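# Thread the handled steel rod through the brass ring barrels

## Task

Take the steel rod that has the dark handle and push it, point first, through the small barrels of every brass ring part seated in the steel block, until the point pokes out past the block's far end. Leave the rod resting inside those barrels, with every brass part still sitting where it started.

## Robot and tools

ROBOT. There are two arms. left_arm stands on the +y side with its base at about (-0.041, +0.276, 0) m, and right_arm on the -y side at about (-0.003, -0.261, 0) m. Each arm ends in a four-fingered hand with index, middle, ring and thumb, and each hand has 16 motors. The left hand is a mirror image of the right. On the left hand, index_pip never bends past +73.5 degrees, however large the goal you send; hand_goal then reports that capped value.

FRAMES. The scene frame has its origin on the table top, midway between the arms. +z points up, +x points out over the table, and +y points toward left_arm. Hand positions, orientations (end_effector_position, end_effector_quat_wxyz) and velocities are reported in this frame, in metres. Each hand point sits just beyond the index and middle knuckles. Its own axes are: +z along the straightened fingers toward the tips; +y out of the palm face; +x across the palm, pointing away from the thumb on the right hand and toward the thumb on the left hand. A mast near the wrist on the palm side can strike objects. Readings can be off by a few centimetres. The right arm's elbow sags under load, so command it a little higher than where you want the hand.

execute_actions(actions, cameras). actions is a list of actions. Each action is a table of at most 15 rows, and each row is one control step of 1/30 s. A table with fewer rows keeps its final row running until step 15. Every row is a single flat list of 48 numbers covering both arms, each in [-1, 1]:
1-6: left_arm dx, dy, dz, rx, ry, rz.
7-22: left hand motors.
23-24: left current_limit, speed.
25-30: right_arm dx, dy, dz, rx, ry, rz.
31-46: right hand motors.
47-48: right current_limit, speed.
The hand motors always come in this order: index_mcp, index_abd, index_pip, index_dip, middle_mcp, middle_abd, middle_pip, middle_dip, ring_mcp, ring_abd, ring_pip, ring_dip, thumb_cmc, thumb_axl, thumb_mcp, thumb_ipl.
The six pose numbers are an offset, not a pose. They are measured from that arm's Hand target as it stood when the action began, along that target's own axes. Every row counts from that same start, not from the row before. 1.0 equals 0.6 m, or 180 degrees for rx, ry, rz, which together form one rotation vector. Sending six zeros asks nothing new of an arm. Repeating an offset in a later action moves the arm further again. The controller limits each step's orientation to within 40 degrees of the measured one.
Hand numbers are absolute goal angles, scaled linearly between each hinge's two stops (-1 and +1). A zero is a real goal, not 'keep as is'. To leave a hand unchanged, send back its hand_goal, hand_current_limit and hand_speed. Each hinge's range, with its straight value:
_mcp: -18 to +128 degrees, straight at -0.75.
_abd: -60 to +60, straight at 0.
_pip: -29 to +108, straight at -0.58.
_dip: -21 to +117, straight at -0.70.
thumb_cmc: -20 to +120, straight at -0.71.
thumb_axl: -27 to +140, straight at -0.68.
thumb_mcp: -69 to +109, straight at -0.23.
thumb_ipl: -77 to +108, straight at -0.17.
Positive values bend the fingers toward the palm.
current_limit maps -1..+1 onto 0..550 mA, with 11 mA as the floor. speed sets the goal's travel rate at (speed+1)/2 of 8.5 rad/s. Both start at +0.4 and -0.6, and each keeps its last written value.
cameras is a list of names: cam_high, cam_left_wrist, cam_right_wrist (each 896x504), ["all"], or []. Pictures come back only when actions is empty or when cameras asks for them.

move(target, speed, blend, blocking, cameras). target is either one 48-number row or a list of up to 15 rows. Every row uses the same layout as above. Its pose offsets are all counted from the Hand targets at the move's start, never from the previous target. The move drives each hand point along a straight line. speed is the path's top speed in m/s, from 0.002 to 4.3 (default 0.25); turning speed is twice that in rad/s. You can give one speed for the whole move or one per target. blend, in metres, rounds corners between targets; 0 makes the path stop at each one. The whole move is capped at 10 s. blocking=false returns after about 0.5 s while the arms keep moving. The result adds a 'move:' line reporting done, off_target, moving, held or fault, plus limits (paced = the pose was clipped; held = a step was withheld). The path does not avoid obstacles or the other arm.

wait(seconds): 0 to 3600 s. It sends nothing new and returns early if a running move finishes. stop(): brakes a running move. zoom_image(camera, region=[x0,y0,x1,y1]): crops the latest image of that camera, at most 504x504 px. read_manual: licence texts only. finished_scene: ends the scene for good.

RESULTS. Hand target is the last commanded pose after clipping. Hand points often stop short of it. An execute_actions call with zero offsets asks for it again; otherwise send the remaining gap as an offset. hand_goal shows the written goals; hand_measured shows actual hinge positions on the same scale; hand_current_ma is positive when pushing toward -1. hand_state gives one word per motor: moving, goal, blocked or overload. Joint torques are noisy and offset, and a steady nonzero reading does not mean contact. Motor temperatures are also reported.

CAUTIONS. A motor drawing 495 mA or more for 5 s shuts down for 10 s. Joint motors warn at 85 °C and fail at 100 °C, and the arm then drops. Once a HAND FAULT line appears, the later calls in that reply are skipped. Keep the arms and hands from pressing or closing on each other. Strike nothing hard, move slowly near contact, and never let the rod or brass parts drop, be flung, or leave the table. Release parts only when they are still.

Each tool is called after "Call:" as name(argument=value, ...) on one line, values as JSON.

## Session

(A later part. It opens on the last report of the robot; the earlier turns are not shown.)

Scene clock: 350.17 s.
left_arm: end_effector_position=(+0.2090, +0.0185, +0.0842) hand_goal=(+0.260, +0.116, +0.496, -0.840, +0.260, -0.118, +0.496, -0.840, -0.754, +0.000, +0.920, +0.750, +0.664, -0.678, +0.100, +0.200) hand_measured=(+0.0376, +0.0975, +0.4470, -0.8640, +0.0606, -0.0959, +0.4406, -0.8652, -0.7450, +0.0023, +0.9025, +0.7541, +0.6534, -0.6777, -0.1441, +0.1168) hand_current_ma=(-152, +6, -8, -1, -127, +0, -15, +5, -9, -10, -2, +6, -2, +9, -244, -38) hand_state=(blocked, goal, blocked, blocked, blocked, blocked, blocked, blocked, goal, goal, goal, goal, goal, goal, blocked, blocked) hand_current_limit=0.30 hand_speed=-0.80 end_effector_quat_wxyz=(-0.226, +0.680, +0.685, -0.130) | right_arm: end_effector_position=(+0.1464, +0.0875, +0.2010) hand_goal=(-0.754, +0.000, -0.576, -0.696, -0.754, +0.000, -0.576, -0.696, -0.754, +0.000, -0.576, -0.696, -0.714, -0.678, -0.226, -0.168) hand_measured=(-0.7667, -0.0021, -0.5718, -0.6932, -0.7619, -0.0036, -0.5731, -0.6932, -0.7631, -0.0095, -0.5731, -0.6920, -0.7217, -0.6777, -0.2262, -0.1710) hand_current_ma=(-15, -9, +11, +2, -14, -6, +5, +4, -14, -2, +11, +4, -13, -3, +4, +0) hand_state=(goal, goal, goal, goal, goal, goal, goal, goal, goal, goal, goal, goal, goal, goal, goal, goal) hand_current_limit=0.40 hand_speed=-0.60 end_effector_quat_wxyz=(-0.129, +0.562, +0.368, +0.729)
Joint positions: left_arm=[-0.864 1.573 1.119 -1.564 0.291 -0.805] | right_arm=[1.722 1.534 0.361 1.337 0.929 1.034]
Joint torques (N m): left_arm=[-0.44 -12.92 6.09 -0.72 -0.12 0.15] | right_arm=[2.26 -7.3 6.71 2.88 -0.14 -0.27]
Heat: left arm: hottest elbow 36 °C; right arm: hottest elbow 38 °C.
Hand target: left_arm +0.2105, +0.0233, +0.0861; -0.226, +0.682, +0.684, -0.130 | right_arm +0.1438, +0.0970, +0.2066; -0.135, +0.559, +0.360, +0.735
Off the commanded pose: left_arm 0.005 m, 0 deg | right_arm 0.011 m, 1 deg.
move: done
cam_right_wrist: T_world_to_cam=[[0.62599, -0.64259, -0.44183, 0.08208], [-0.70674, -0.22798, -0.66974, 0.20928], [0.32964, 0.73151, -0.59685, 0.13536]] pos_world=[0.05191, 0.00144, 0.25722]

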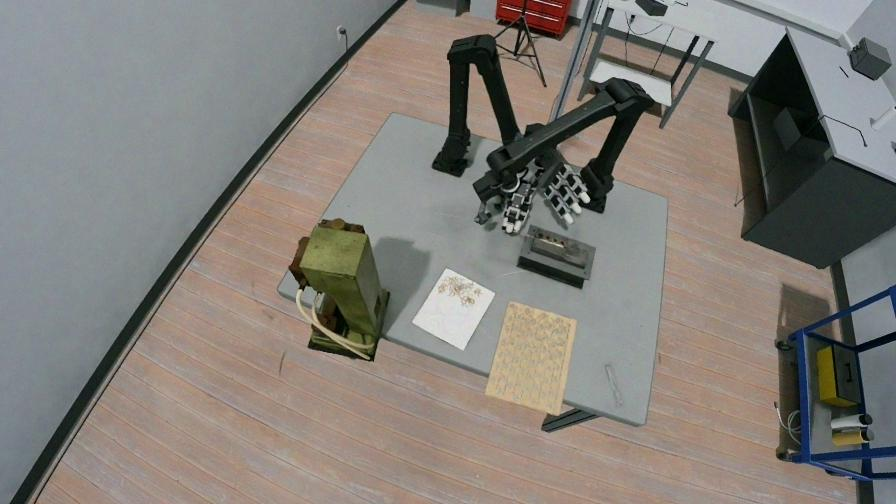

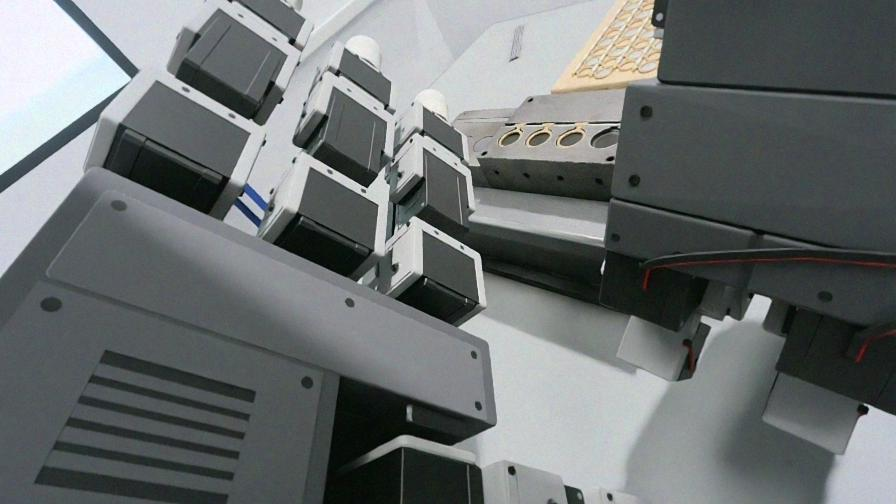

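Call:
move(target=[0.0110,0.0017,0.0007,0,0,0, 0.26,0.117,0.496,-0.84,0.26,-0.117,0.496,-0.84,-0.754,0,0.92,0.75,0.664,-0.678,0.1,0.2,0.3,-0.8, 0,0,0,0,0,0,-0.754,0,-0.576,-0.696,-0.754,0,-0.576,-0.696,-0.754,0,-0.576,-0.696,-0.714,-0.678,-0.226,-0.168,0.4,-0.6], speed=0.02, cameras=["cam_high","cam_right_wrist"])

Call:
zoom_image(camera="cam_right_wrist", region=[490, 112, 530, 132])

Call:
zoom_image(camera="cam_high", region=[550, 232, 580, 256])

Call:
zoom_image(camera="cam_high", region=[508, 224, 538, 242])

Scene clock: 351.50 s.
left_arm: end_effector_position=(+0.2092, +0.0237, +0.0841) hand_goal=(+0.260, +0.116, +0.496, -0.840, +0.260, -0.118, +0.496, -0.840, -0.754, +0.000, +0.920, +0.750, +0.664, -0.678, +0.100, +0.200) hand_measured=(+0.0364, +0.1004, +0.4470, -0.8652, +0.0606, -0.0959, +0.4406, -0.8665, -0.7462, +0.0037, +0.9025, +0.7541, +0.6547, -0.6767, -0.1450, +0.1168) hand_current_ma=(-154, +5, -6, -3, -125, +1, -21, +4, -9, -9, -3, +5, -1, +10, -240, -39) hand_state=(blocked, goal, blocked, blocked, blocked, blocked, blocked, blocked, goal, goal, goal, goal, goal, goal, blocked, blocked) hand_current_limit=0.30 hand_speed=-0.80 end_effector_quat_wxyz=(-0.226, +0.682, +0.683, -0.131) | right_arm: end_effector_position=(+0.1464, +0.0875, +0.2010) hand_goal=(-0.754, +0.000, -0.576, -0.696, -0.754, +0.000, -0.576, -0.696, -0.754, +0.000, -0.576, -0.696, -0.714, -0.678, -0.226, -0.168) hand_measured=(-0.7667, -0.0036, -0.5718, -0.6945, -0.7631, -0.0021, -0.5731, -0.6932, -0.7643, -0.0095, -0.5718, -0.6920, -0.7217, -0.6777, -0.2272, -0.1719) hand_current_ma=(-21, -4, +4, -2, -15, +1, +10, -12, -18, -1, +8, +7, -10, +5, +3, -6) hand_state=(goal, goal, goal, goal, goal, goal, goal, goal, goal, goal, goal, goal, goal, goal, goal, goal) hand_current_limit=0.40 hand_speed=-0.60 end_effector_quat_wxyz=(-0.129, +0.562, +0.368, +0.729)
Joint positions: left_arm=[-0.854 1.563 1.107 -1.564 0.287 -0.791] | right_arm=[1.722 1.534 0.361 1.337 0.929 1.034]
Joint torques (N m): left_arm=[0.38 -12.63 5.94 -0.84 -0.24 0.13] | right_arm=[3.25 -7.3 6.82 2.96 -0.17 -0.25]
Heat: left arm: hottest elbow 36 °C; right arm: hottest elbow 38 °C.
Hand target: left_arm +0.2114, +0.0299, +0.0862; -0.226, +0.682, +0.683, -0.130 | right_arm +0.1438, +0.0970, +0.2066; -0.135, +0.559, +0.360, +0.735
Off the commanded pose: left_arm 0.007 m, 0 deg | right_arm 0.011 m, 1 deg.
move: done
cam_right_wrist: T_world_to_cam=[[0.62599, -0.64259, -0.44183, 0.08208], [-0.70674, -0.22798, -0.66974, 0.20928], [0.32964, 0.73151, -0.59685, 0.13536]] pos_world=[0.05191, 0.00144, 0.25722]

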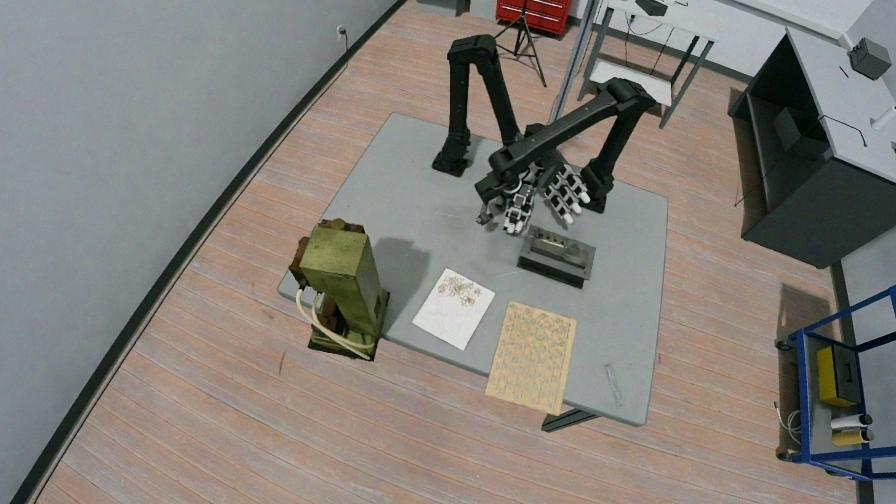

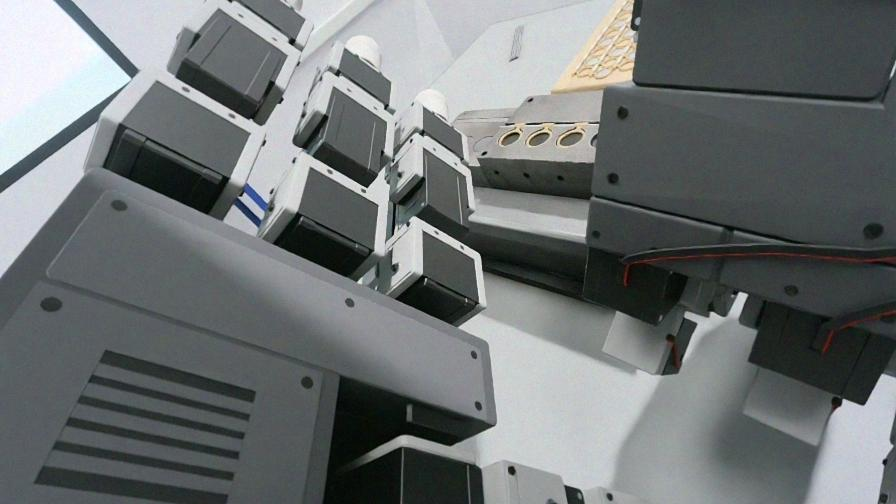

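Scaled by 12.600 from the camera's image (finer frame: 1280x720).

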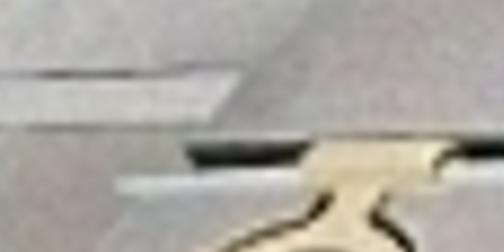

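Scaled by 16.800 from the camera's image (finer frame: 1280x720).

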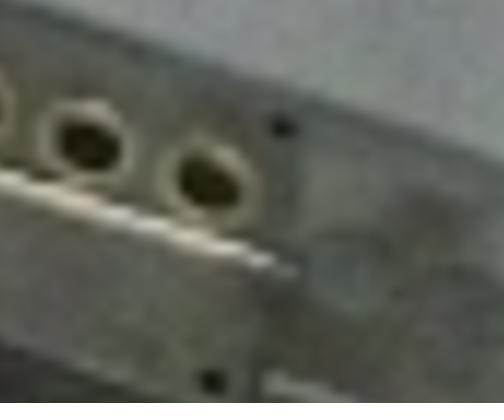

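Scaled by 16.800 from the camera's image (finer frame: 1280x720).

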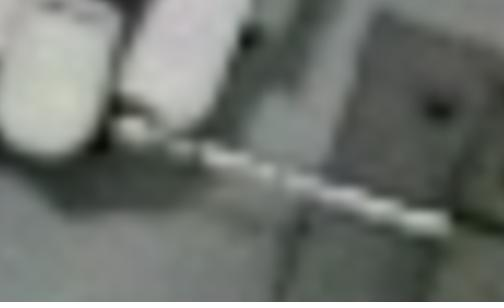

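Call:
zoom_image(camera="cam_high", region=[490, 200, 590, 280])

Call:
zoom_image(camera="cam_right_wrist", region=[440, 90, 640, 190])

Scaled by 5.040 from the camera's image (finer frame: 1280x720).

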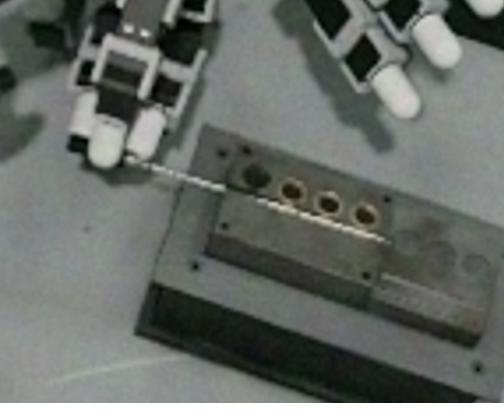

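Scaled by 2.520 from the camera's image (finer frame: 1280x720).

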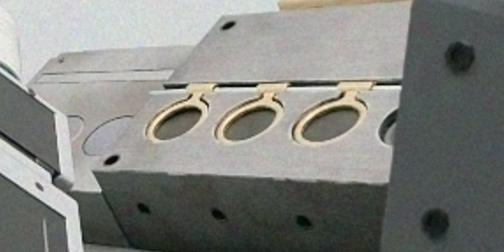

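Call:
move(target=[0.0080,0.0012,0.0005,0,0,0, 0.26,0.117,0.496,-0.84,0.26,-0.117,0.496,-0.84,-0.754,0,0.92,0.75,0.664,-0.678,0.1,0.2,0.3,-0.8, 0,0,0,0,0,0,-0.754,0,-0.576,-0.696,-0.754,0,-0.576,-0.696,-0.754,0,-0.576,-0.696,-0.714,-0.678,-0.226,-0.168,0.4,-0.6], speed=0.02, cameras=["cam_high","cam_right_wrist","cam_left_wrist"])

Call:
zoom_image(camera="cam_right_wrist", region=[490, 112, 530, 132])

Call:
zoom_image(camera="cam_high", region=[490, 200, 590, 280])

Scene clock: 353.97 s.
left_arm: end_effector_position=(+0.2093, +0.0277, +0.0839) hand_goal=(+0.260, +0.116, +0.496, -0.840, +0.260, -0.118, +0.496, -0.840, -0.754, +0.000, +0.920, +0.750, +0.664, -0.678, +0.100, +0.200) hand_measured=(+0.0364, +0.1092, +0.4470, -0.8627, +0.0618, -0.0915, +0.4406, -0.8665, -0.7462, +0.0037, +0.9038, +0.7541, +0.6572, -0.6767, -0.1441, +0.1168) hand_current_ma=(-153, +9, -6, -4, -121, +4, -11, +3, -11, -7, -2, +9, -4, +4, -242, -36) hand_state=(blocked, goal, blocked, blocked, blocked, blocked, blocked, blocked, goal, goal, goal, goal, goal, goal, blocked, blocked) hand_current_limit=0.30 hand_speed=-0.80 end_effector_quat_wxyz=(-0.225, +0.684, +0.681, -0.132) | right_arm: end_effector_position=(+0.1464, +0.0875, +0.2010) hand_goal=(-0.754, +0.000, -0.576, -0.696, -0.754, +0.000, -0.576, -0.696, -0.754, +0.000, -0.576, -0.696, -0.714, -0.678, -0.226, -0.168) hand_measured=(-0.7667, -0.0036, -0.5744, -0.6945, -0.7631, -0.0036, -0.5731, -0.6932, -0.7631, -0.0080, -0.5718, -0.6932, -0.7217, -0.6767, -0.2262, -0.1719) hand_current_ma=(-25, -4, +3, +1, -11, -12, +7, -8, -16, +0, +14, -7, -5, +3, -1, -12) hand_state=(goal, goal, goal, goal, goal, goal, goal, goal, goal, goal, goal, goal, goal, goal, goal, goal) hand_current_limit=0.40 hand_speed=-0.60 end_effector_quat_wxyz=(-0.129, +0.562, +0.368, +0.729)
Joint positions: left_arm=[-0.846 1.556 1.098 -1.564 0.285 -0.779] | right_arm=[1.722 1.534 0.361 1.337 0.929 1.034]
Joint torques (N m): left_arm=[0.56 -11.69 5.85 -0.83 -0.25 0.09] | right_arm=[2.49 -7 6.68 2.81 -0.11 -0.23]
Heat: left arm: hottest elbow 36 °C; right arm: hottest elbow 38 °C.
Hand target: left_arm +0.2120, +0.0348, +0.0862; -0.226, +0.682, +0.684, -0.130 | right_arm +0.1438, +0.0970, +0.2066; -0.135, +0.559, +0.360, +0.735
Off the commanded pose: left_arm 0.008 m, 0 deg | right_arm 0.011 m, 1 deg.
move: done
cam_left_wrist: T_world_to_cam=[[-0.59097, -0.79227, 0.15185, 0.10703], [-0.12237, 0.2741, 0.95388, -0.11364], [-0.79736, 0.54514, -0.25894, 0.29851]] pos_world=[0.28736, -0.04678, 0.16944]
cam_right_wrist: T_world_to_cam=[[0.62599, -0.64259, -0.44183, 0.08208], [-0.70674, -0.22798, -0.66974, 0.20928], [0.32964, 0.73151, -0.59685, 0.13536]] pos_world=[0.05191, 0.00144, 0.25722]

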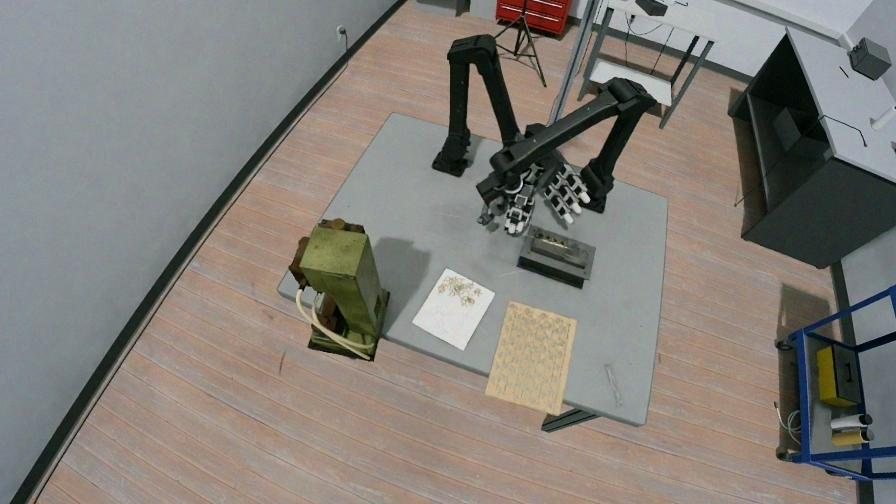

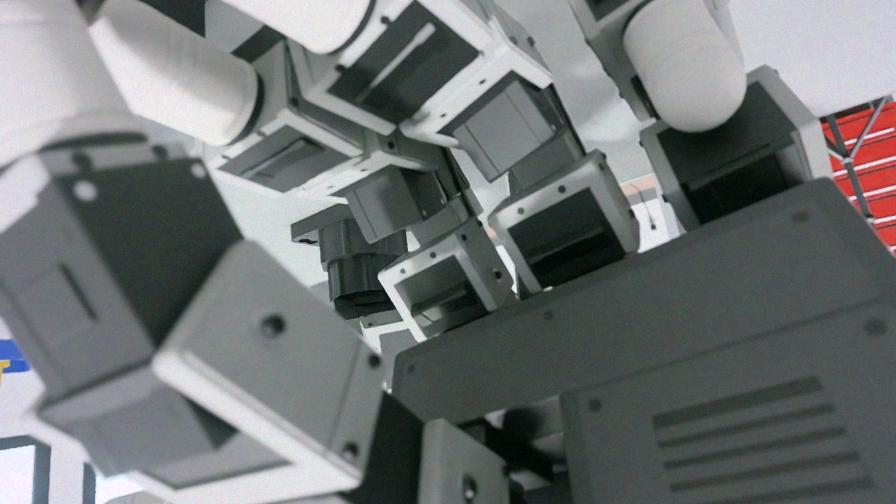

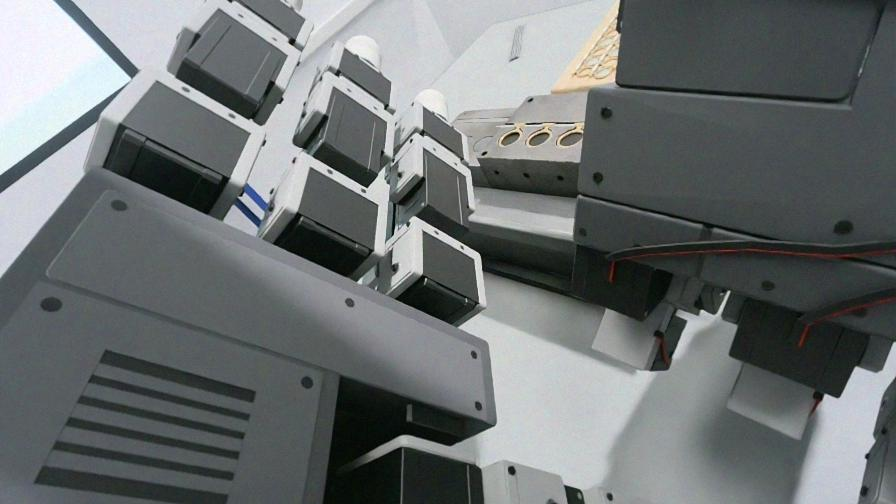

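Scaled by 12.600 from the camera's image (finer frame: 1280x720).

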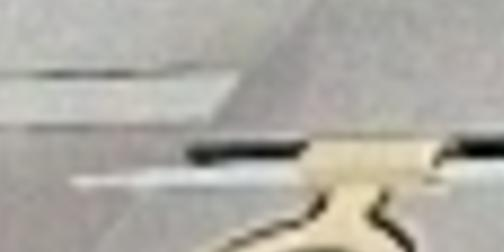

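Scaled by 5.040 from the camera's image (finer frame: 1280x720).

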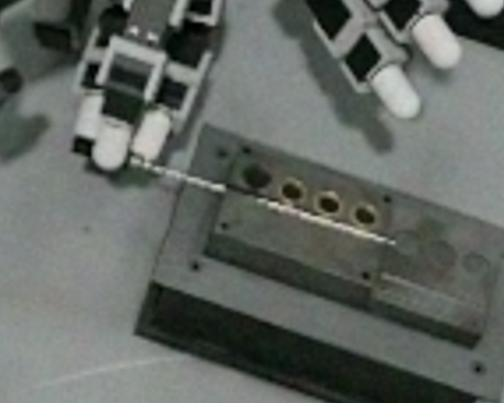

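Call:
move(target=[0,0,0,0,0,0, 0.10,0.117,0.496,-0.84,0.12,-0.117,0.496,-0.84,-0.754,0,0.92,0.75,0.664,-0.678,-0.05,0.15,0.3,-0.9, 0,0,0,0,0,0,-0.754,0,-0.576,-0.696,-0.754,0,-0.576,-0.696,-0.754,0,-0.576,-0.696,-0.714,-0.678,-0.226,-0.168,0.4,-0.6], speed=0.02, cameras=[])

Call:
move(target=[0,0,0,0,0,0, 0.04,0.117,0.47,-0.84,0.06,-0.117,0.47,-0.84,-0.754,0,0.92,0.75,0.664,-0.678,-0.13,0.12,0.3,-0.9, 0,0,0,0,0,0,-0.754,0,-0.576,-0.696,-0.754,0,-0.576,-0.696,-0.754,0,-0.576,-0.696,-0.714,-0.678,-0.226,-0.168,0.4,-0.6], speed=0.02, cameras=["cam_high","cam_right_wrist"])

Call:
zoom_image(camera="cam_right_wrist", region=[490, 112, 530, 132])

Call:
zoom_image(camera="cam_high", region=[490, 200, 590, 280])

Scene clock: 356.50 s.
left_arm: end_effector_position=(+0.2091, +0.0279, +0.0840) hand_goal=(+0.100, +0.116, +0.496, -0.840, +0.120, -0.118, +0.496, -0.840, -0.754, +0.000, +0.920, +0.750, +0.664, -0.678, -0.050, +0.150) hand_measured=(+0.0340, +0.1121, +0.4483, -0.8640, +0.0606, -0.0915, +0.4418, -0.8665, -0.7462, +0.0023, +0.9025, +0.7541, +0.6572, -0.6767, -0.1421, +0.1120) hand_current_ma=(-20, +4, -15, -3, -21, +4, -12, +6, -6, -6, -4, +7, -5, +11, -69, -6) hand_state=(moving, moving, blocked, blocked, blocked, blocked, blocked, blocked, goal, goal, goal, goal, goal, goal, moving, blocked) hand_current_limit=0.30 hand_speed=-0.90 end_effector_quat_wxyz=(-0.226, +0.684, +0.681, -0.132) | right_arm: end_effector_position=(+0.1464, +0.0875, +0.2010) hand_goal=(-0.754, +0.000, -0.576, -0.696, -0.754, +0.000, -0.576, -0.696, -0.754, +0.000, -0.576, -0.696, -0.714, -0.678, -0.226, -0.168) hand_measured=(-0.7667, -0.0021, -0.5731, -0.6932, -0.7631, -0.0036, -0.5731, -0.6932, -0.7643, -0.0095, -0.5731, -0.6920, -0.7217, -0.6777, -0.2262, -0.1710) hand_current_ma=(-24, -2, -9, -8, -4, -9, +4, -4, -3, -2, +22, +12, -21, +12, +2, +2) hand_state=(goal, goal, goal, goal, goal, goal, goal, goal, goal, goal, goal, goal, goal, goal, goal, goal) hand_current_limit=0.40 hand_speed=-0.60 end_effector_quat_wxyz=(-0.129, +0.562, +0.368, +0.729)
Joint positions: left_arm=[-0.846 1.556 1.098 -1.565 0.284 -0.778] | right_arm=[1.722 1.534 0.361 1.337 0.929 1.034]
Joint torques (N m): left_arm=[-0.03 -12.16 6.05 -0.73 -0.25 0.1] | right_arm=[2.9 -7.53 6.84 2.91 -0.21 -0.29]
Heat: left arm: hottest elbow 36 °C; right arm: hottest elbow 38 °C.
Hand target: left_arm +0.2119, +0.0348, +0.0862; -0.226, +0.682, +0.683, -0.130 | right_arm +0.1438, +0.0970, +0.2066; -0.135, +0.559, +0.360, +0.735
Off the commanded pose: left_arm 0.008 m, 0 deg | right_arm 0.011 m, 1 deg.
move: done

Scene clock: 357.00 s.
left_arm: end_effector_position=(+0.2109, +0.0295, +0.0841) hand_goal=(+0.040, +0.116, +0.470, -0.840, +0.060, -0.118, +0.470, -0.840, -0.754, +0.000, +0.920, +0.750, +0.664, -0.678, -0.130, +0.120) hand_measured=(+0.0123, +0.1151, +0.4483, -0.8614, +0.0352, -0.0915, +0.4431, -0.8652, -0.7462, +0.0023, +0.9025, +0.7541, +0.6622, -0.6767, -0.1233, +0.1120) hand_current_ma=(-4, +8, -2, -4, -4, +1, -1, +6, -13, -7, -5, +2, +0, +5, +1, +6) hand_state=(blocked, goal, blocked, blocked, blocked, blocked, blocked, blocked, goal, goal, goal, goal, goal, goal, goal, goal) hand_current_limit=0.30 hand_speed=-0.90 end_effector_quat_wxyz=(-0.226, +0.683, +0.682, -0.130) | right_arm: end_effector_position=(+0.1464, +0.0875, +0.2010) hand_goal=(-0.754, +0.000, -0.576, -0.696, -0.754, +0.000, -0.576, -0.696, -0.754, +0.000, -0.576, -0.696, -0.714, -0.678, -0.226, -0.168) hand_measured=(-0.7667, -0.0036, -0.5718, -0.6932, -0.7631, -0.0036, -0.5718, -0.6932, -0.7643, -0.0080, -0.5731, -0.6920, -0.7217, -0.6767, -0.2262, -0.1719) hand_current_ma=(-21, +1, +5, -15, -10, -10, +21, -2, -2, -11, +14, +12, -18, +6, -3, -7) hand_state=(goal, goal, goal, goal, goal, goal, goal, goal, goal, goal, goal, goal, goal, goal, goal, goal) hand_current_limit=0.40 hand_speed=-0.60 end_effector_quat_wxyz=(-0.129, +0.562, +0.368, +0.729)
Joint positions: left_arm=[-0.842 1.556 1.098 -1.565 0.28 -0.778] | right_arm=[1.722 1.534 0.361 1.337 0.929 1.034]
Joint torques (N m): left_arm=[-0.67 -11.93 5.94 -0.73 -0.07 0.09] | right_arm=[2.43 -7.12 6.75 2.96 -0.14 -0.28]
Heat: left arm: hottest elbow 36 °C; right arm: hottest elbow 38 °C.
Hand target: left_arm +0.2119, +0.0348, +0.0862; -0.226, +0.682, +0.684, -0.130 | right_arm +0.1438, +0.0970, +0.2066; -0.135, +0.559, +0.360, +0.735
Off the commanded pose: left_arm 0.006 m, 0 deg | right_arm 0.011 m, 1 deg.
move: done
cam_right_wrist: T_world_to_cam=[[0.62599, -0.64259, -0.44183, 0.08208], [-0.70674, -0.22798, -0.66974, 0.20928], [0.32964, 0.73151, -0.59685, 0.13536]] pos_world=[0.05191, 0.00144, 0.25722]

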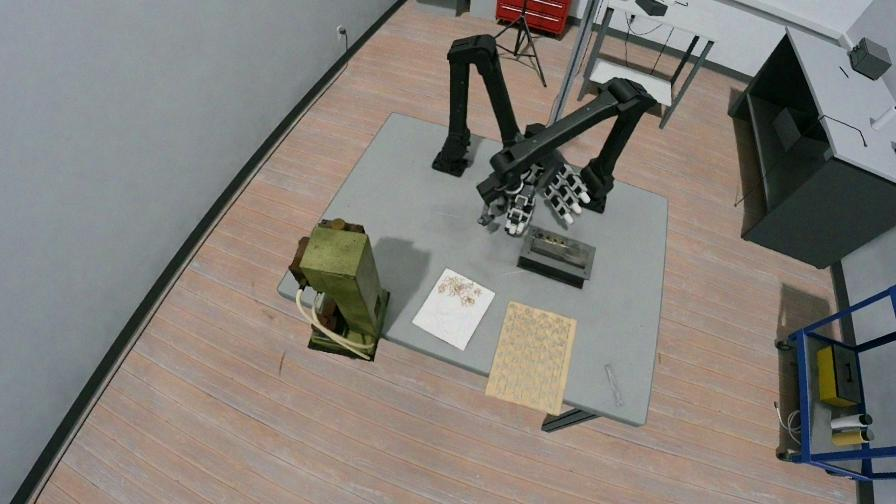

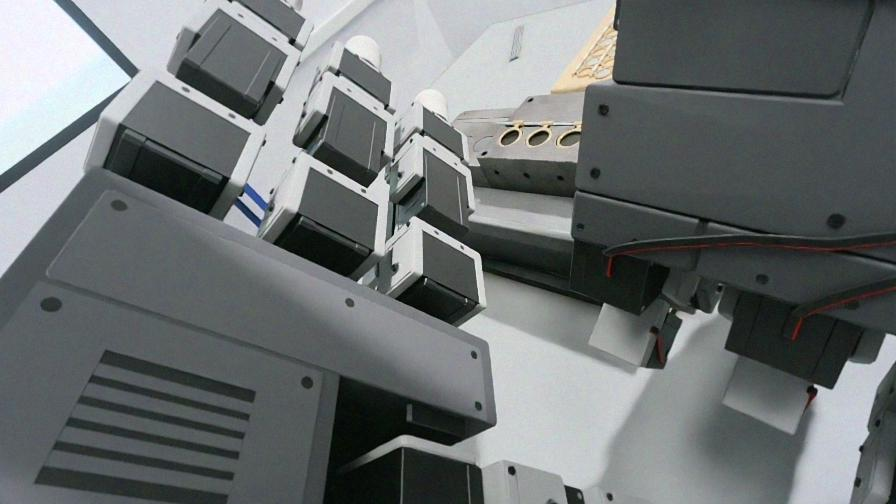

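Scaled by 12.600 from the camera's image (finer frame: 1280x720).

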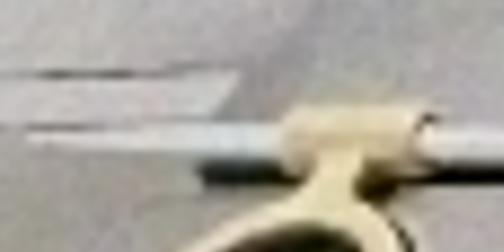

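Scaled by 5.040 from the camera's image (finer frame: 1280x720).

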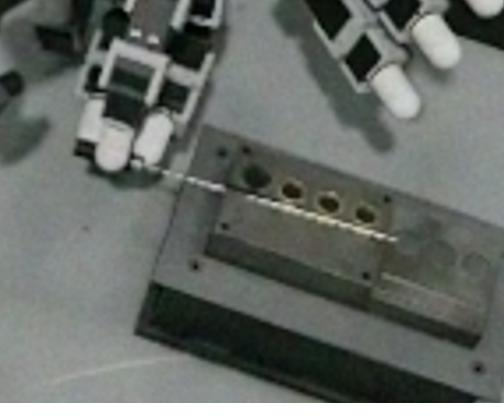

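Call:
zoom_image(camera="cam_right_wrist", region=[480, 90, 600, 150])

Call:
zoom_image(camera="cam_high", region=[505, 222, 575, 257])

Scaled by 4.200 from the camera's image (finer frame: 1280x720).

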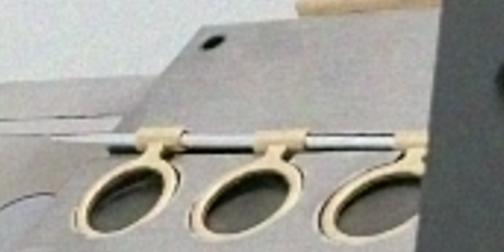

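Scaled by 7.200 from the camera's image (finer frame: 1280x720).

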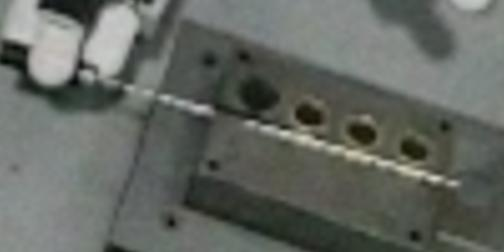

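Call:
move(target=[0,0,0,0,0,0, 0.26,0.117,0.496,-0.84,0.26,-0.117,0.496,-0.84,-0.754,0,0.92,0.75,0.664,-0.678,0.1,0.2,0.3,-0.9, 0,0,0,0,0,0,-0.754,0,-0.576,-0.696,-0.754,0,-0.576,-0.696,-0.754,0,-0.576,-0.696,-0.714,-0.678,-0.226,-0.168,0.4,-0.6], speed=0.02, cameras=["cam_high","cam_right_wrist"])

Call:
zoom_image(camera="cam_right_wrist", region=[480, 90, 600, 150])

Call:
zoom_image(camera="cam_high", region=[505, 222, 575, 257])

Scene clock: 359.00 s.
left_arm: end_effector_position=(+0.2110, +0.0296, +0.0841) hand_goal=(+0.260, +0.116, +0.496, -0.840, +0.260, -0.118, +0.496, -0.840, -0.754, +0.000, +0.920, +0.750, +0.664, -0.678, +0.100, +0.200) hand_measured=(+0.0135, +0.1151, +0.4495, -0.8627, +0.0352, -0.0915, +0.4444, -0.8652, -0.7474, +0.0023, +0.9025, +0.7554, +0.6609, -0.6767, -0.1272, +0.1225) hand_current_ma=(-122, +6, -6, -4, -120, +1, -12, +2, -8, -8, -4, +2, -3, +8, -92, -31) hand_state=(moving, goal, blocked, blocked, moving, blocked, blocked, blocked, goal, goal, goal, goal, goal, goal, moving, blocked) hand_current_limit=0.30 hand_speed=-0.90 end_effector_quat_wxyz=(-0.226, +0.683, +0.683, -0.130) | right_arm: end_effector_position=(+0.1464, +0.0875, +0.2010) hand_goal=(-0.754, +0.000, -0.576, -0.696, -0.754, +0.000, -0.576, -0.696, -0.754, +0.000, -0.576, -0.696, -0.714, -0.678, -0.226, -0.168) hand_measured=(-0.7667, -0.0036, -0.5731, -0.6932, -0.7631, -0.0036, -0.5731, -0.6932, -0.7643, -0.0080, -0.5718, -0.6932, -0.7217, -0.6777, -0.2262, -0.1710) hand_current_ma=(-24, +5, -1, -6, -7, -18, +14, +0, -7, -5, +11, +3, -18, -3, +2, -13) hand_state=(goal, goal, goal, goal, goal, goal, goal, goal, goal, goal, goal, goal, goal, goal, goal, goal) hand_current_limit=0.40 hand_speed=-0.60 end_effector_quat_wxyz=(-0.129, +0.562, +0.368, +0.729)
Joint positions: left_arm=[-0.841 1.556 1.098 -1.565 0.28 -0.778] | right_arm=[1.722 1.534 0.361 1.337 0.929 1.034]
Joint torques (N m): left_arm=[-0.15 -12.22 6.15 -0.75 -0.03 0.1] | right_arm=[3.02 -7.71 6.71 2.52 -0.15 -0.23]
Heat: left arm: hottest elbow 36 °C; right arm: hottest elbow 38 °C.
Hand target: left_arm +0.2120, +0.0349, +0.0862; -0.226, +0.682, +0.684, -0.130 | right_arm +0.1438, +0.0970, +0.2066; -0.135, +0.559, +0.360, +0.735
Off the commanded pose: left_arm 0.006 m, 0 deg | right_arm 0.011 m, 1 deg.
move: done
cam_right_wrist: T_world_to_cam=[[0.62599, -0.64259, -0.44183, 0.08208], [-0.70674, -0.22798, -0.66974, 0.20928], [0.32964, 0.73151, -0.59685, 0.13536]] pos_world=[0.05191, 0.00144, 0.25722]

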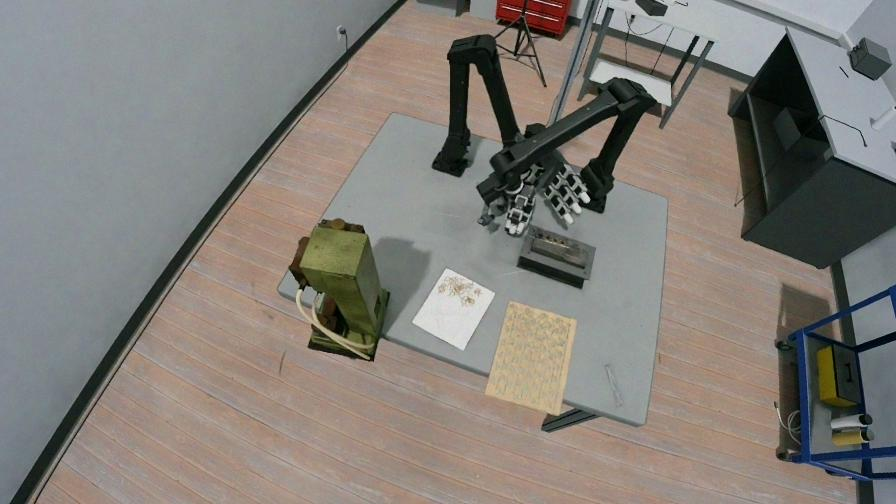

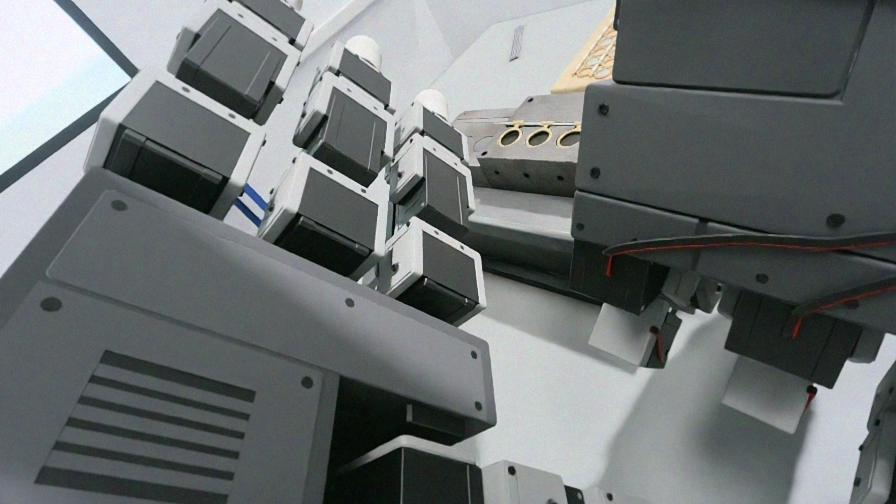

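Scaled by 4.200 from the camera's image (finer frame: 1280x720).

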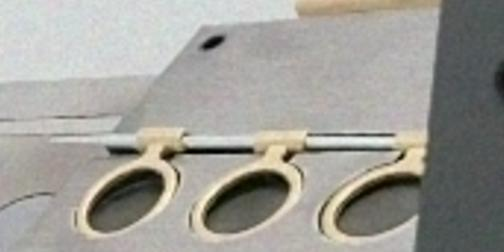

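Scaled by 7.200 from the camera's image (finer frame: 1280x720).

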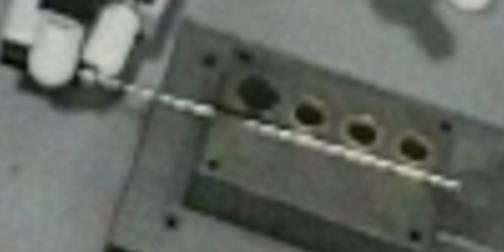

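Call:
move(target=[-0.0019,-0.0024,-0.0043,0.0004,-0.0055,0.0032, 0.26,0.117,0.496,-0.84,0.26,-0.117,0.496,-0.84,-0.754,0,0.92,0.75,0.664,-0.678,0.1,0.2,0.3,-0.8, 0,0,0,0,0,0,-0.754,0,-0.576,-0.696,-0.754,0,-0.576,-0.696,-0.754,0,-0.576,-0.696,-0.714,-0.678,-0.226,-0.168,0.4,-0.6], speed=0.02, cameras=["cam_high","cam_right_wrist"])

Call:
zoom_image(camera="cam_right_wrist", region=[480, 90, 600, 150])

Call:
zoom_image(camera="cam_high", region=[505, 222, 575, 257])

Scene clock: 371.93 s.
left_arm: end_effector_position=(+0.2107, +0.0289, +0.0866) hand_goal=(+0.260, +0.116, +0.496, -0.840, +0.260, -0.118, +0.496, -0.840, -0.754, +0.000, +0.920, +0.750, +0.664, -0.678, +0.100, +0.200) hand_measured=(+0.0159, +0.1136, +0.4444, -0.8652, +0.0401, -0.0930, +0.4418, -0.8665, -0.7462, +0.0023, +0.9025, +0.7554, +0.6597, -0.6767, -0.1282, +0.1225) hand_current_ma=(-174, +6, -8, -1, -147, +0, -8, +7, -9, -3, -6, +4, -3, +6, -214, -34) hand_state=(blocked, goal, blocked, blocked, blocked, blocked, blocked, blocked, goal, goal, goal, goal, goal, goal, blocked, blocked) hand_current_limit=0.30 hand_speed=-0.80 end_effector_quat_wxyz=(-0.221, +0.683, +0.682, -0.136) | right_arm: end_effector_position=(+0.1464, +0.0875, +0.2010) hand_goal=(-0.754, +0.000, -0.576, -0.696, -0.754, +0.000, -0.576, -0.696, -0.754, +0.000, -0.576, -0.696, -0.714, -0.678, -0.226, -0.168) hand_measured=(-0.7667, -0.0036, -0.5718, -0.6932, -0.7631, -0.0036, -0.5731, -0.6945, -0.7631, -0.0080, -0.5718, -0.6920, -0.7217, -0.6777, -0.2272, -0.1719) hand_current_ma=(-21, -5, +7, +4, -23, -4, +10, +0, -3, -17, +13, +5, -19, +10, +5, -5) hand_state=(goal, goal, goal, goal, goal, goal, goal, goal, goal, goal, goal, goal, goal, goal, goal, goal) hand_current_limit=0.40 hand_speed=-0.60 end_effector_quat_wxyz=(-0.129, +0.562, +0.368, +0.729)
Joint positions: left_arm=[-0.838 1.547 1.098 -1.567 0.289 -0.773] | right_arm=[1.722 1.534 0.361 1.337 0.929 1.034]
Joint torques (N m): left_arm=[-0.26 -12.1 6.05 -0.76 0.02 0.18] | right_arm=[2.32 -7.77 6.72 2.88 -0.19 -0.23]
Heat: left arm: hottest elbow 37 °C; right arm: hottest elbow 38 °C.
Hand target: left_arm +0.2119, +0.0333, +0.0890; -0.220, +0.684, +0.682, -0.138 | right_arm +0.1438, +0.0970, +0.2066; -0.135, +0.559, +0.360, +0.735
Off the commanded pose: left_arm 0.005 m, 0 deg | right_arm 0.011 m, 1 deg.
move: done
cam_right_wrist: T_world_to_cam=[[0.62599, -0.64259, -0.44183, 0.08208], [-0.70674, -0.22798, -0.66974, 0.20928], [0.32964, 0.73151, -0.59685, 0.13536]] pos_world=[0.05191, 0.00144, 0.25722]

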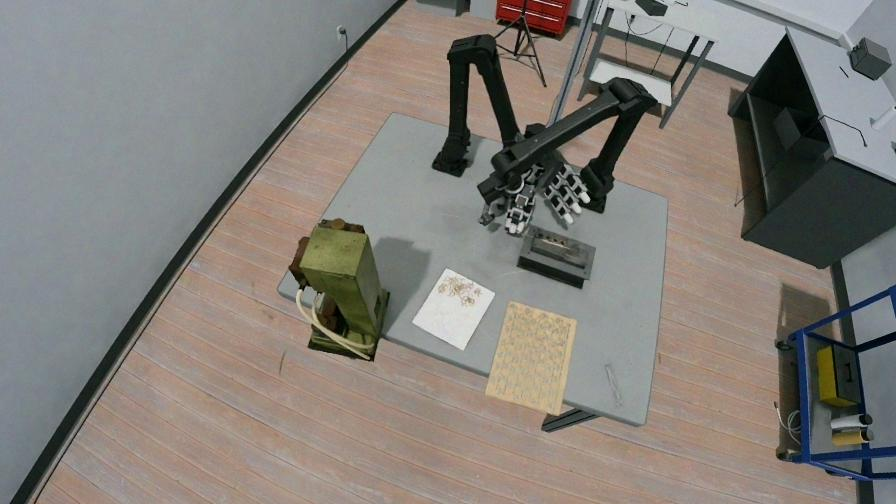

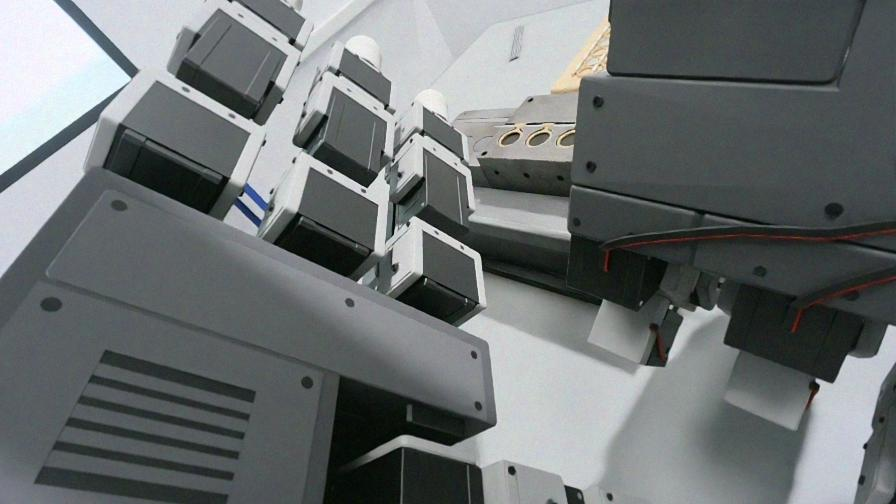

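Scaled by 4.200 from the camera's image (finer frame: 1280x720).

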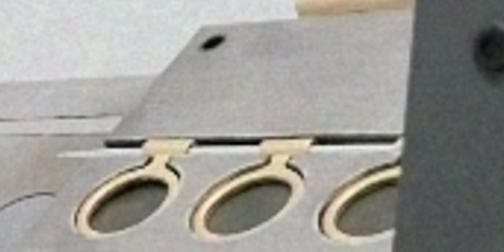

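Scaled by 7.200 from the camera's image (finer frame: 1280x720).

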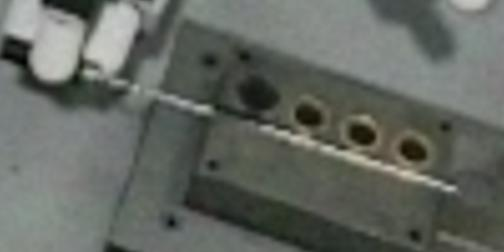

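Call:
move(target=[0,0,0,0,0,0, 0.12,0.117,0.496,-0.84,0.145,-0.117,0.496,-0.84,-0.754,0,0.92,0.75,0.664,-0.678,-0.09,0.14,0.3,-0.9, 0,0,0,0,0,0,-0.754,0,-0.576,-0.696,-0.754,0,-0.576,-0.696,-0.754,0,-0.576,-0.696,-0.714,-0.678,-0.226,-0.168,0.4,-0.6], speed=0.02, cameras=["cam_right_wrist"])

Call:
zoom_image(camera="cam_right_wrist", region=[480, 90, 600, 150])

Scene clock: 373.73 s.
left_arm: end_effector_position=(+0.2106, +0.0289, +0.0867) hand_goal=(+0.120, +0.116, +0.496, -0.840, +0.144, -0.118, +0.496, -0.840, -0.754, +0.000, +0.920, +0.750, +0.664, -0.678, -0.090, +0.140) hand_measured=(+0.0171, +0.1136, +0.4444, -0.8652, +0.0401, -0.0915, +0.4431, -0.8652, -0.7462, +0.0023, +0.9025, +0.7541, +0.6609, -0.6756, -0.1243, +0.1130) hand_current_ma=(-45, +6, -13, -3, -42, +0, -11, +2, -8, -6, -9, +4, -4, +6, -46, +3) hand_state=(blocked, goal, blocked, blocked, blocked, blocked, blocked, blocked, goal, goal, goal, goal, goal, goal, moving, blocked) hand_current_limit=0.30 hand_speed=-0.90 end_effector_quat_wxyz=(-0.221, +0.684, +0.682, -0.136) | right_arm: end_effector_position=(+0.1464, +0.0875, +0.2010) hand_goal=(-0.754, +0.000, -0.576, -0.696, -0.754, +0.000, -0.576, -0.696, -0.754, +0.000, -0.576, -0.696, -0.714, -0.678, -0.226, -0.168) hand_measured=(-0.7667, -0.0036, -0.5718, -0.6920, -0.7631, -0.0036, -0.5731, -0.6932, -0.7643, -0.0095, -0.5731, -0.6907, -0.7217, -0.6777, -0.2262, -0.1719) hand_current_ma=(-16, +2, +9, +2, -20, -11, +3, +5, -7, -10, +22, +0, -8, +3, -10, -3) hand_state=(goal, goal, goal, goal, goal, goal, goal, goal, goal, goal, goal, goal, goal, goal, goal, goal) hand_current_limit=0.40 hand_speed=-0.60 end_effector_quat_wxyz=(-0.129, +0.562, +0.368, +0.729)
Joint positions: left_arm=[-0.838 1.547 1.098 -1.567 0.289 -0.772] | right_arm=[1.722 1.534 0.361 1.337 0.929 1.034]
Joint torques (N m): left_arm=[-0.03 -12.63 6.09 -0.69 0.02 0.11] | right_arm=[3.43 -7.36 6.72 2.81 -0.19 -0.3]
Heat: left arm: hottest elbow 37 °C; right arm: hottest elbow 38 °C.
Hand target: left_arm +0.2119, +0.0332, +0.0890; -0.220, +0.684, +0.682, -0.138 | right_arm +0.1438, +0.0970, +0.2066; -0.135, +0.559, +0.360, +0.735
Off the commanded pose: left_arm 0.005 m, 0 deg | right_arm 0.011 m, 1 deg.
move: done
cam_right_wrist: T_world_to_cam=[[0.62599, -0.64259, -0.44183, 0.08208], [-0.70674, -0.22798, -0.66974, 0.20928], [0.32964, 0.73151, -0.59685, 0.13536]] pos_world=[0.05191, 0.00144, 0.25722]

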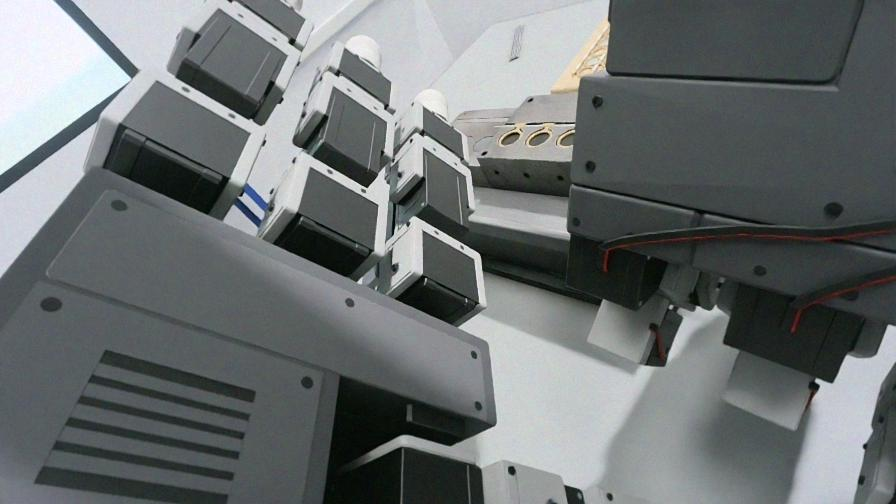

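Scaled by 4.200 from the camera's image (finer frame: 1280x720).

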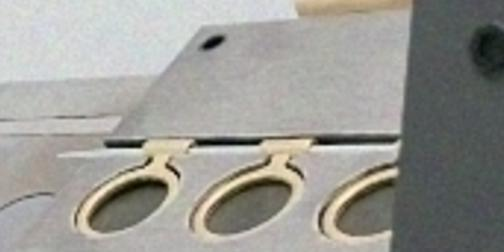

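Call:
move(target=[0,0,0,0,0,0, 0.07,0.117,0.496,-0.84,0.095,-0.117,0.496,-0.84,-0.754,0,0.92,0.75,0.664,-0.678,-0.13,0.12,0.3,-0.9, 0,0,0,0,0,0,-0.754,0,-0.576,-0.696,-0.754,0,-0.576,-0.696,-0.754,0,-0.576,-0.696,-0.714,-0.678,-0.226,-0.168,0.4,-0.6], speed=0.02, cameras=["cam_right_wrist"])

Call:
zoom_image(camera="cam_right_wrist", region=[480, 90, 600, 150])

Scene clock: 374.57 s.
left_arm: end_effector_position=(+0.2104, +0.0291, +0.0866) hand_goal=(+0.070, +0.116, +0.496, -0.840, +0.094, -0.118, +0.496, -0.840, -0.754, +0.000, +0.920, +0.750, +0.664, -0.678, -0.130, +0.120) hand_measured=(+0.0171, +0.1136, +0.4457, -0.8652, +0.0413, -0.0930, +0.4444, -0.8652, -0.7462, +0.0037, +0.9038, +0.7541, +0.6597, -0.6767, -0.1282, +0.1130) hand_current_ma=(-16, +6, -6, -3, -12, +3, -15, +7, -11, -6, -7, +11, +5, +5, -5, +10) hand_state=(blocked, goal, blocked, blocked, blocked, blocked, blocked, blocked, goal, goal, goal, goal, goal, goal, goal, goal) hand_current_limit=0.30 hand_speed=-0.90 end_effector_quat_wxyz=(-0.222, +0.684, +0.682, -0.136) | right_arm: end_effector_position=(+0.1464, +0.0875, +0.2010) hand_goal=(-0.754, +0.000, -0.576, -0.696, -0.754, +0.000, -0.576, -0.696, -0.754, +0.000, -0.576, -0.696, -0.714, -0.678, -0.226, -0.168) hand_measured=(-0.7667, -0.0051, -0.5731, -0.6932, -0.7643, -0.0036, -0.5731, -0.6945, -0.7631, -0.0080, -0.5718, -0.6907, -0.7205, -0.6777, -0.2262, -0.1710) hand_current_ma=(-26, +5, +12, -4, -11, -1, +12, +7, -10, -2, +9, -5, -11, -2, -2, -15) hand_state=(goal, goal, goal, goal, goal, goal, goal, goal, goal, goal, goal, goal, goal, goal, goal, goal) hand_current_limit=0.40 hand_speed=-0.60 end_effector_quat_wxyz=(-0.129, +0.562, +0.368, +0.729)
Joint positions: left_arm=[-0.838 1.546 1.097 -1.567 0.29 -0.771] | right_arm=[1.722 1.534 0.361 1.337 0.929 1.034]
Joint torques (N m): left_arm=[-0.21 -12.04 6.01 -0.7 0.02 0.13] | right_arm=[2.2 -7.53 6.74 2.86 -0.14 -0.23]
Heat: left arm: hottest elbow 37 °C; right arm: hottest elbow 38 °C.
Hand target: left_arm +0.2119, +0.0333, +0.0890; -0.220, +0.684, +0.682, -0.138 | right_arm +0.1438, +0.0970, +0.2066; -0.135, +0.559, +0.360, +0.735
Off the commanded pose: left_arm 0.005 m, 0 deg | right_arm 0.011 m, 1 deg.
move: done
cam_right_wrist: T_world_to_cam=[[0.62599, -0.64259, -0.44183, 0.08208], [-0.70674, -0.22798, -0.66974, 0.20928], [0.32964, 0.73151, -0.59685, 0.13536]] pos_world=[0.05191, 0.00144, 0.25722]

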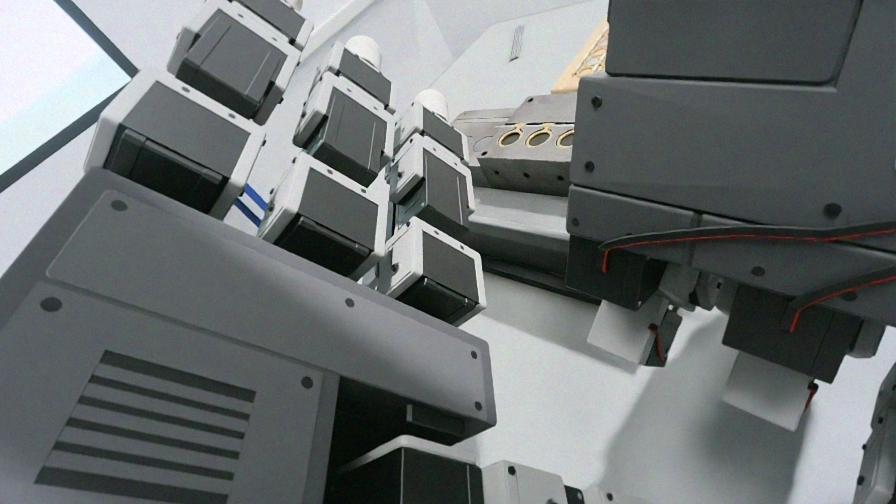

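Scaled by 4.200 from the camera's image (finer frame: 1280x720).

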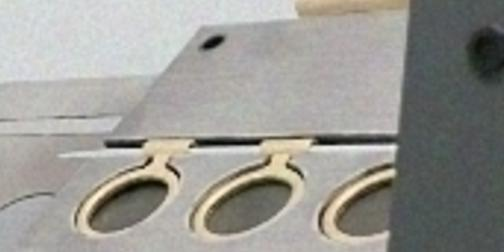

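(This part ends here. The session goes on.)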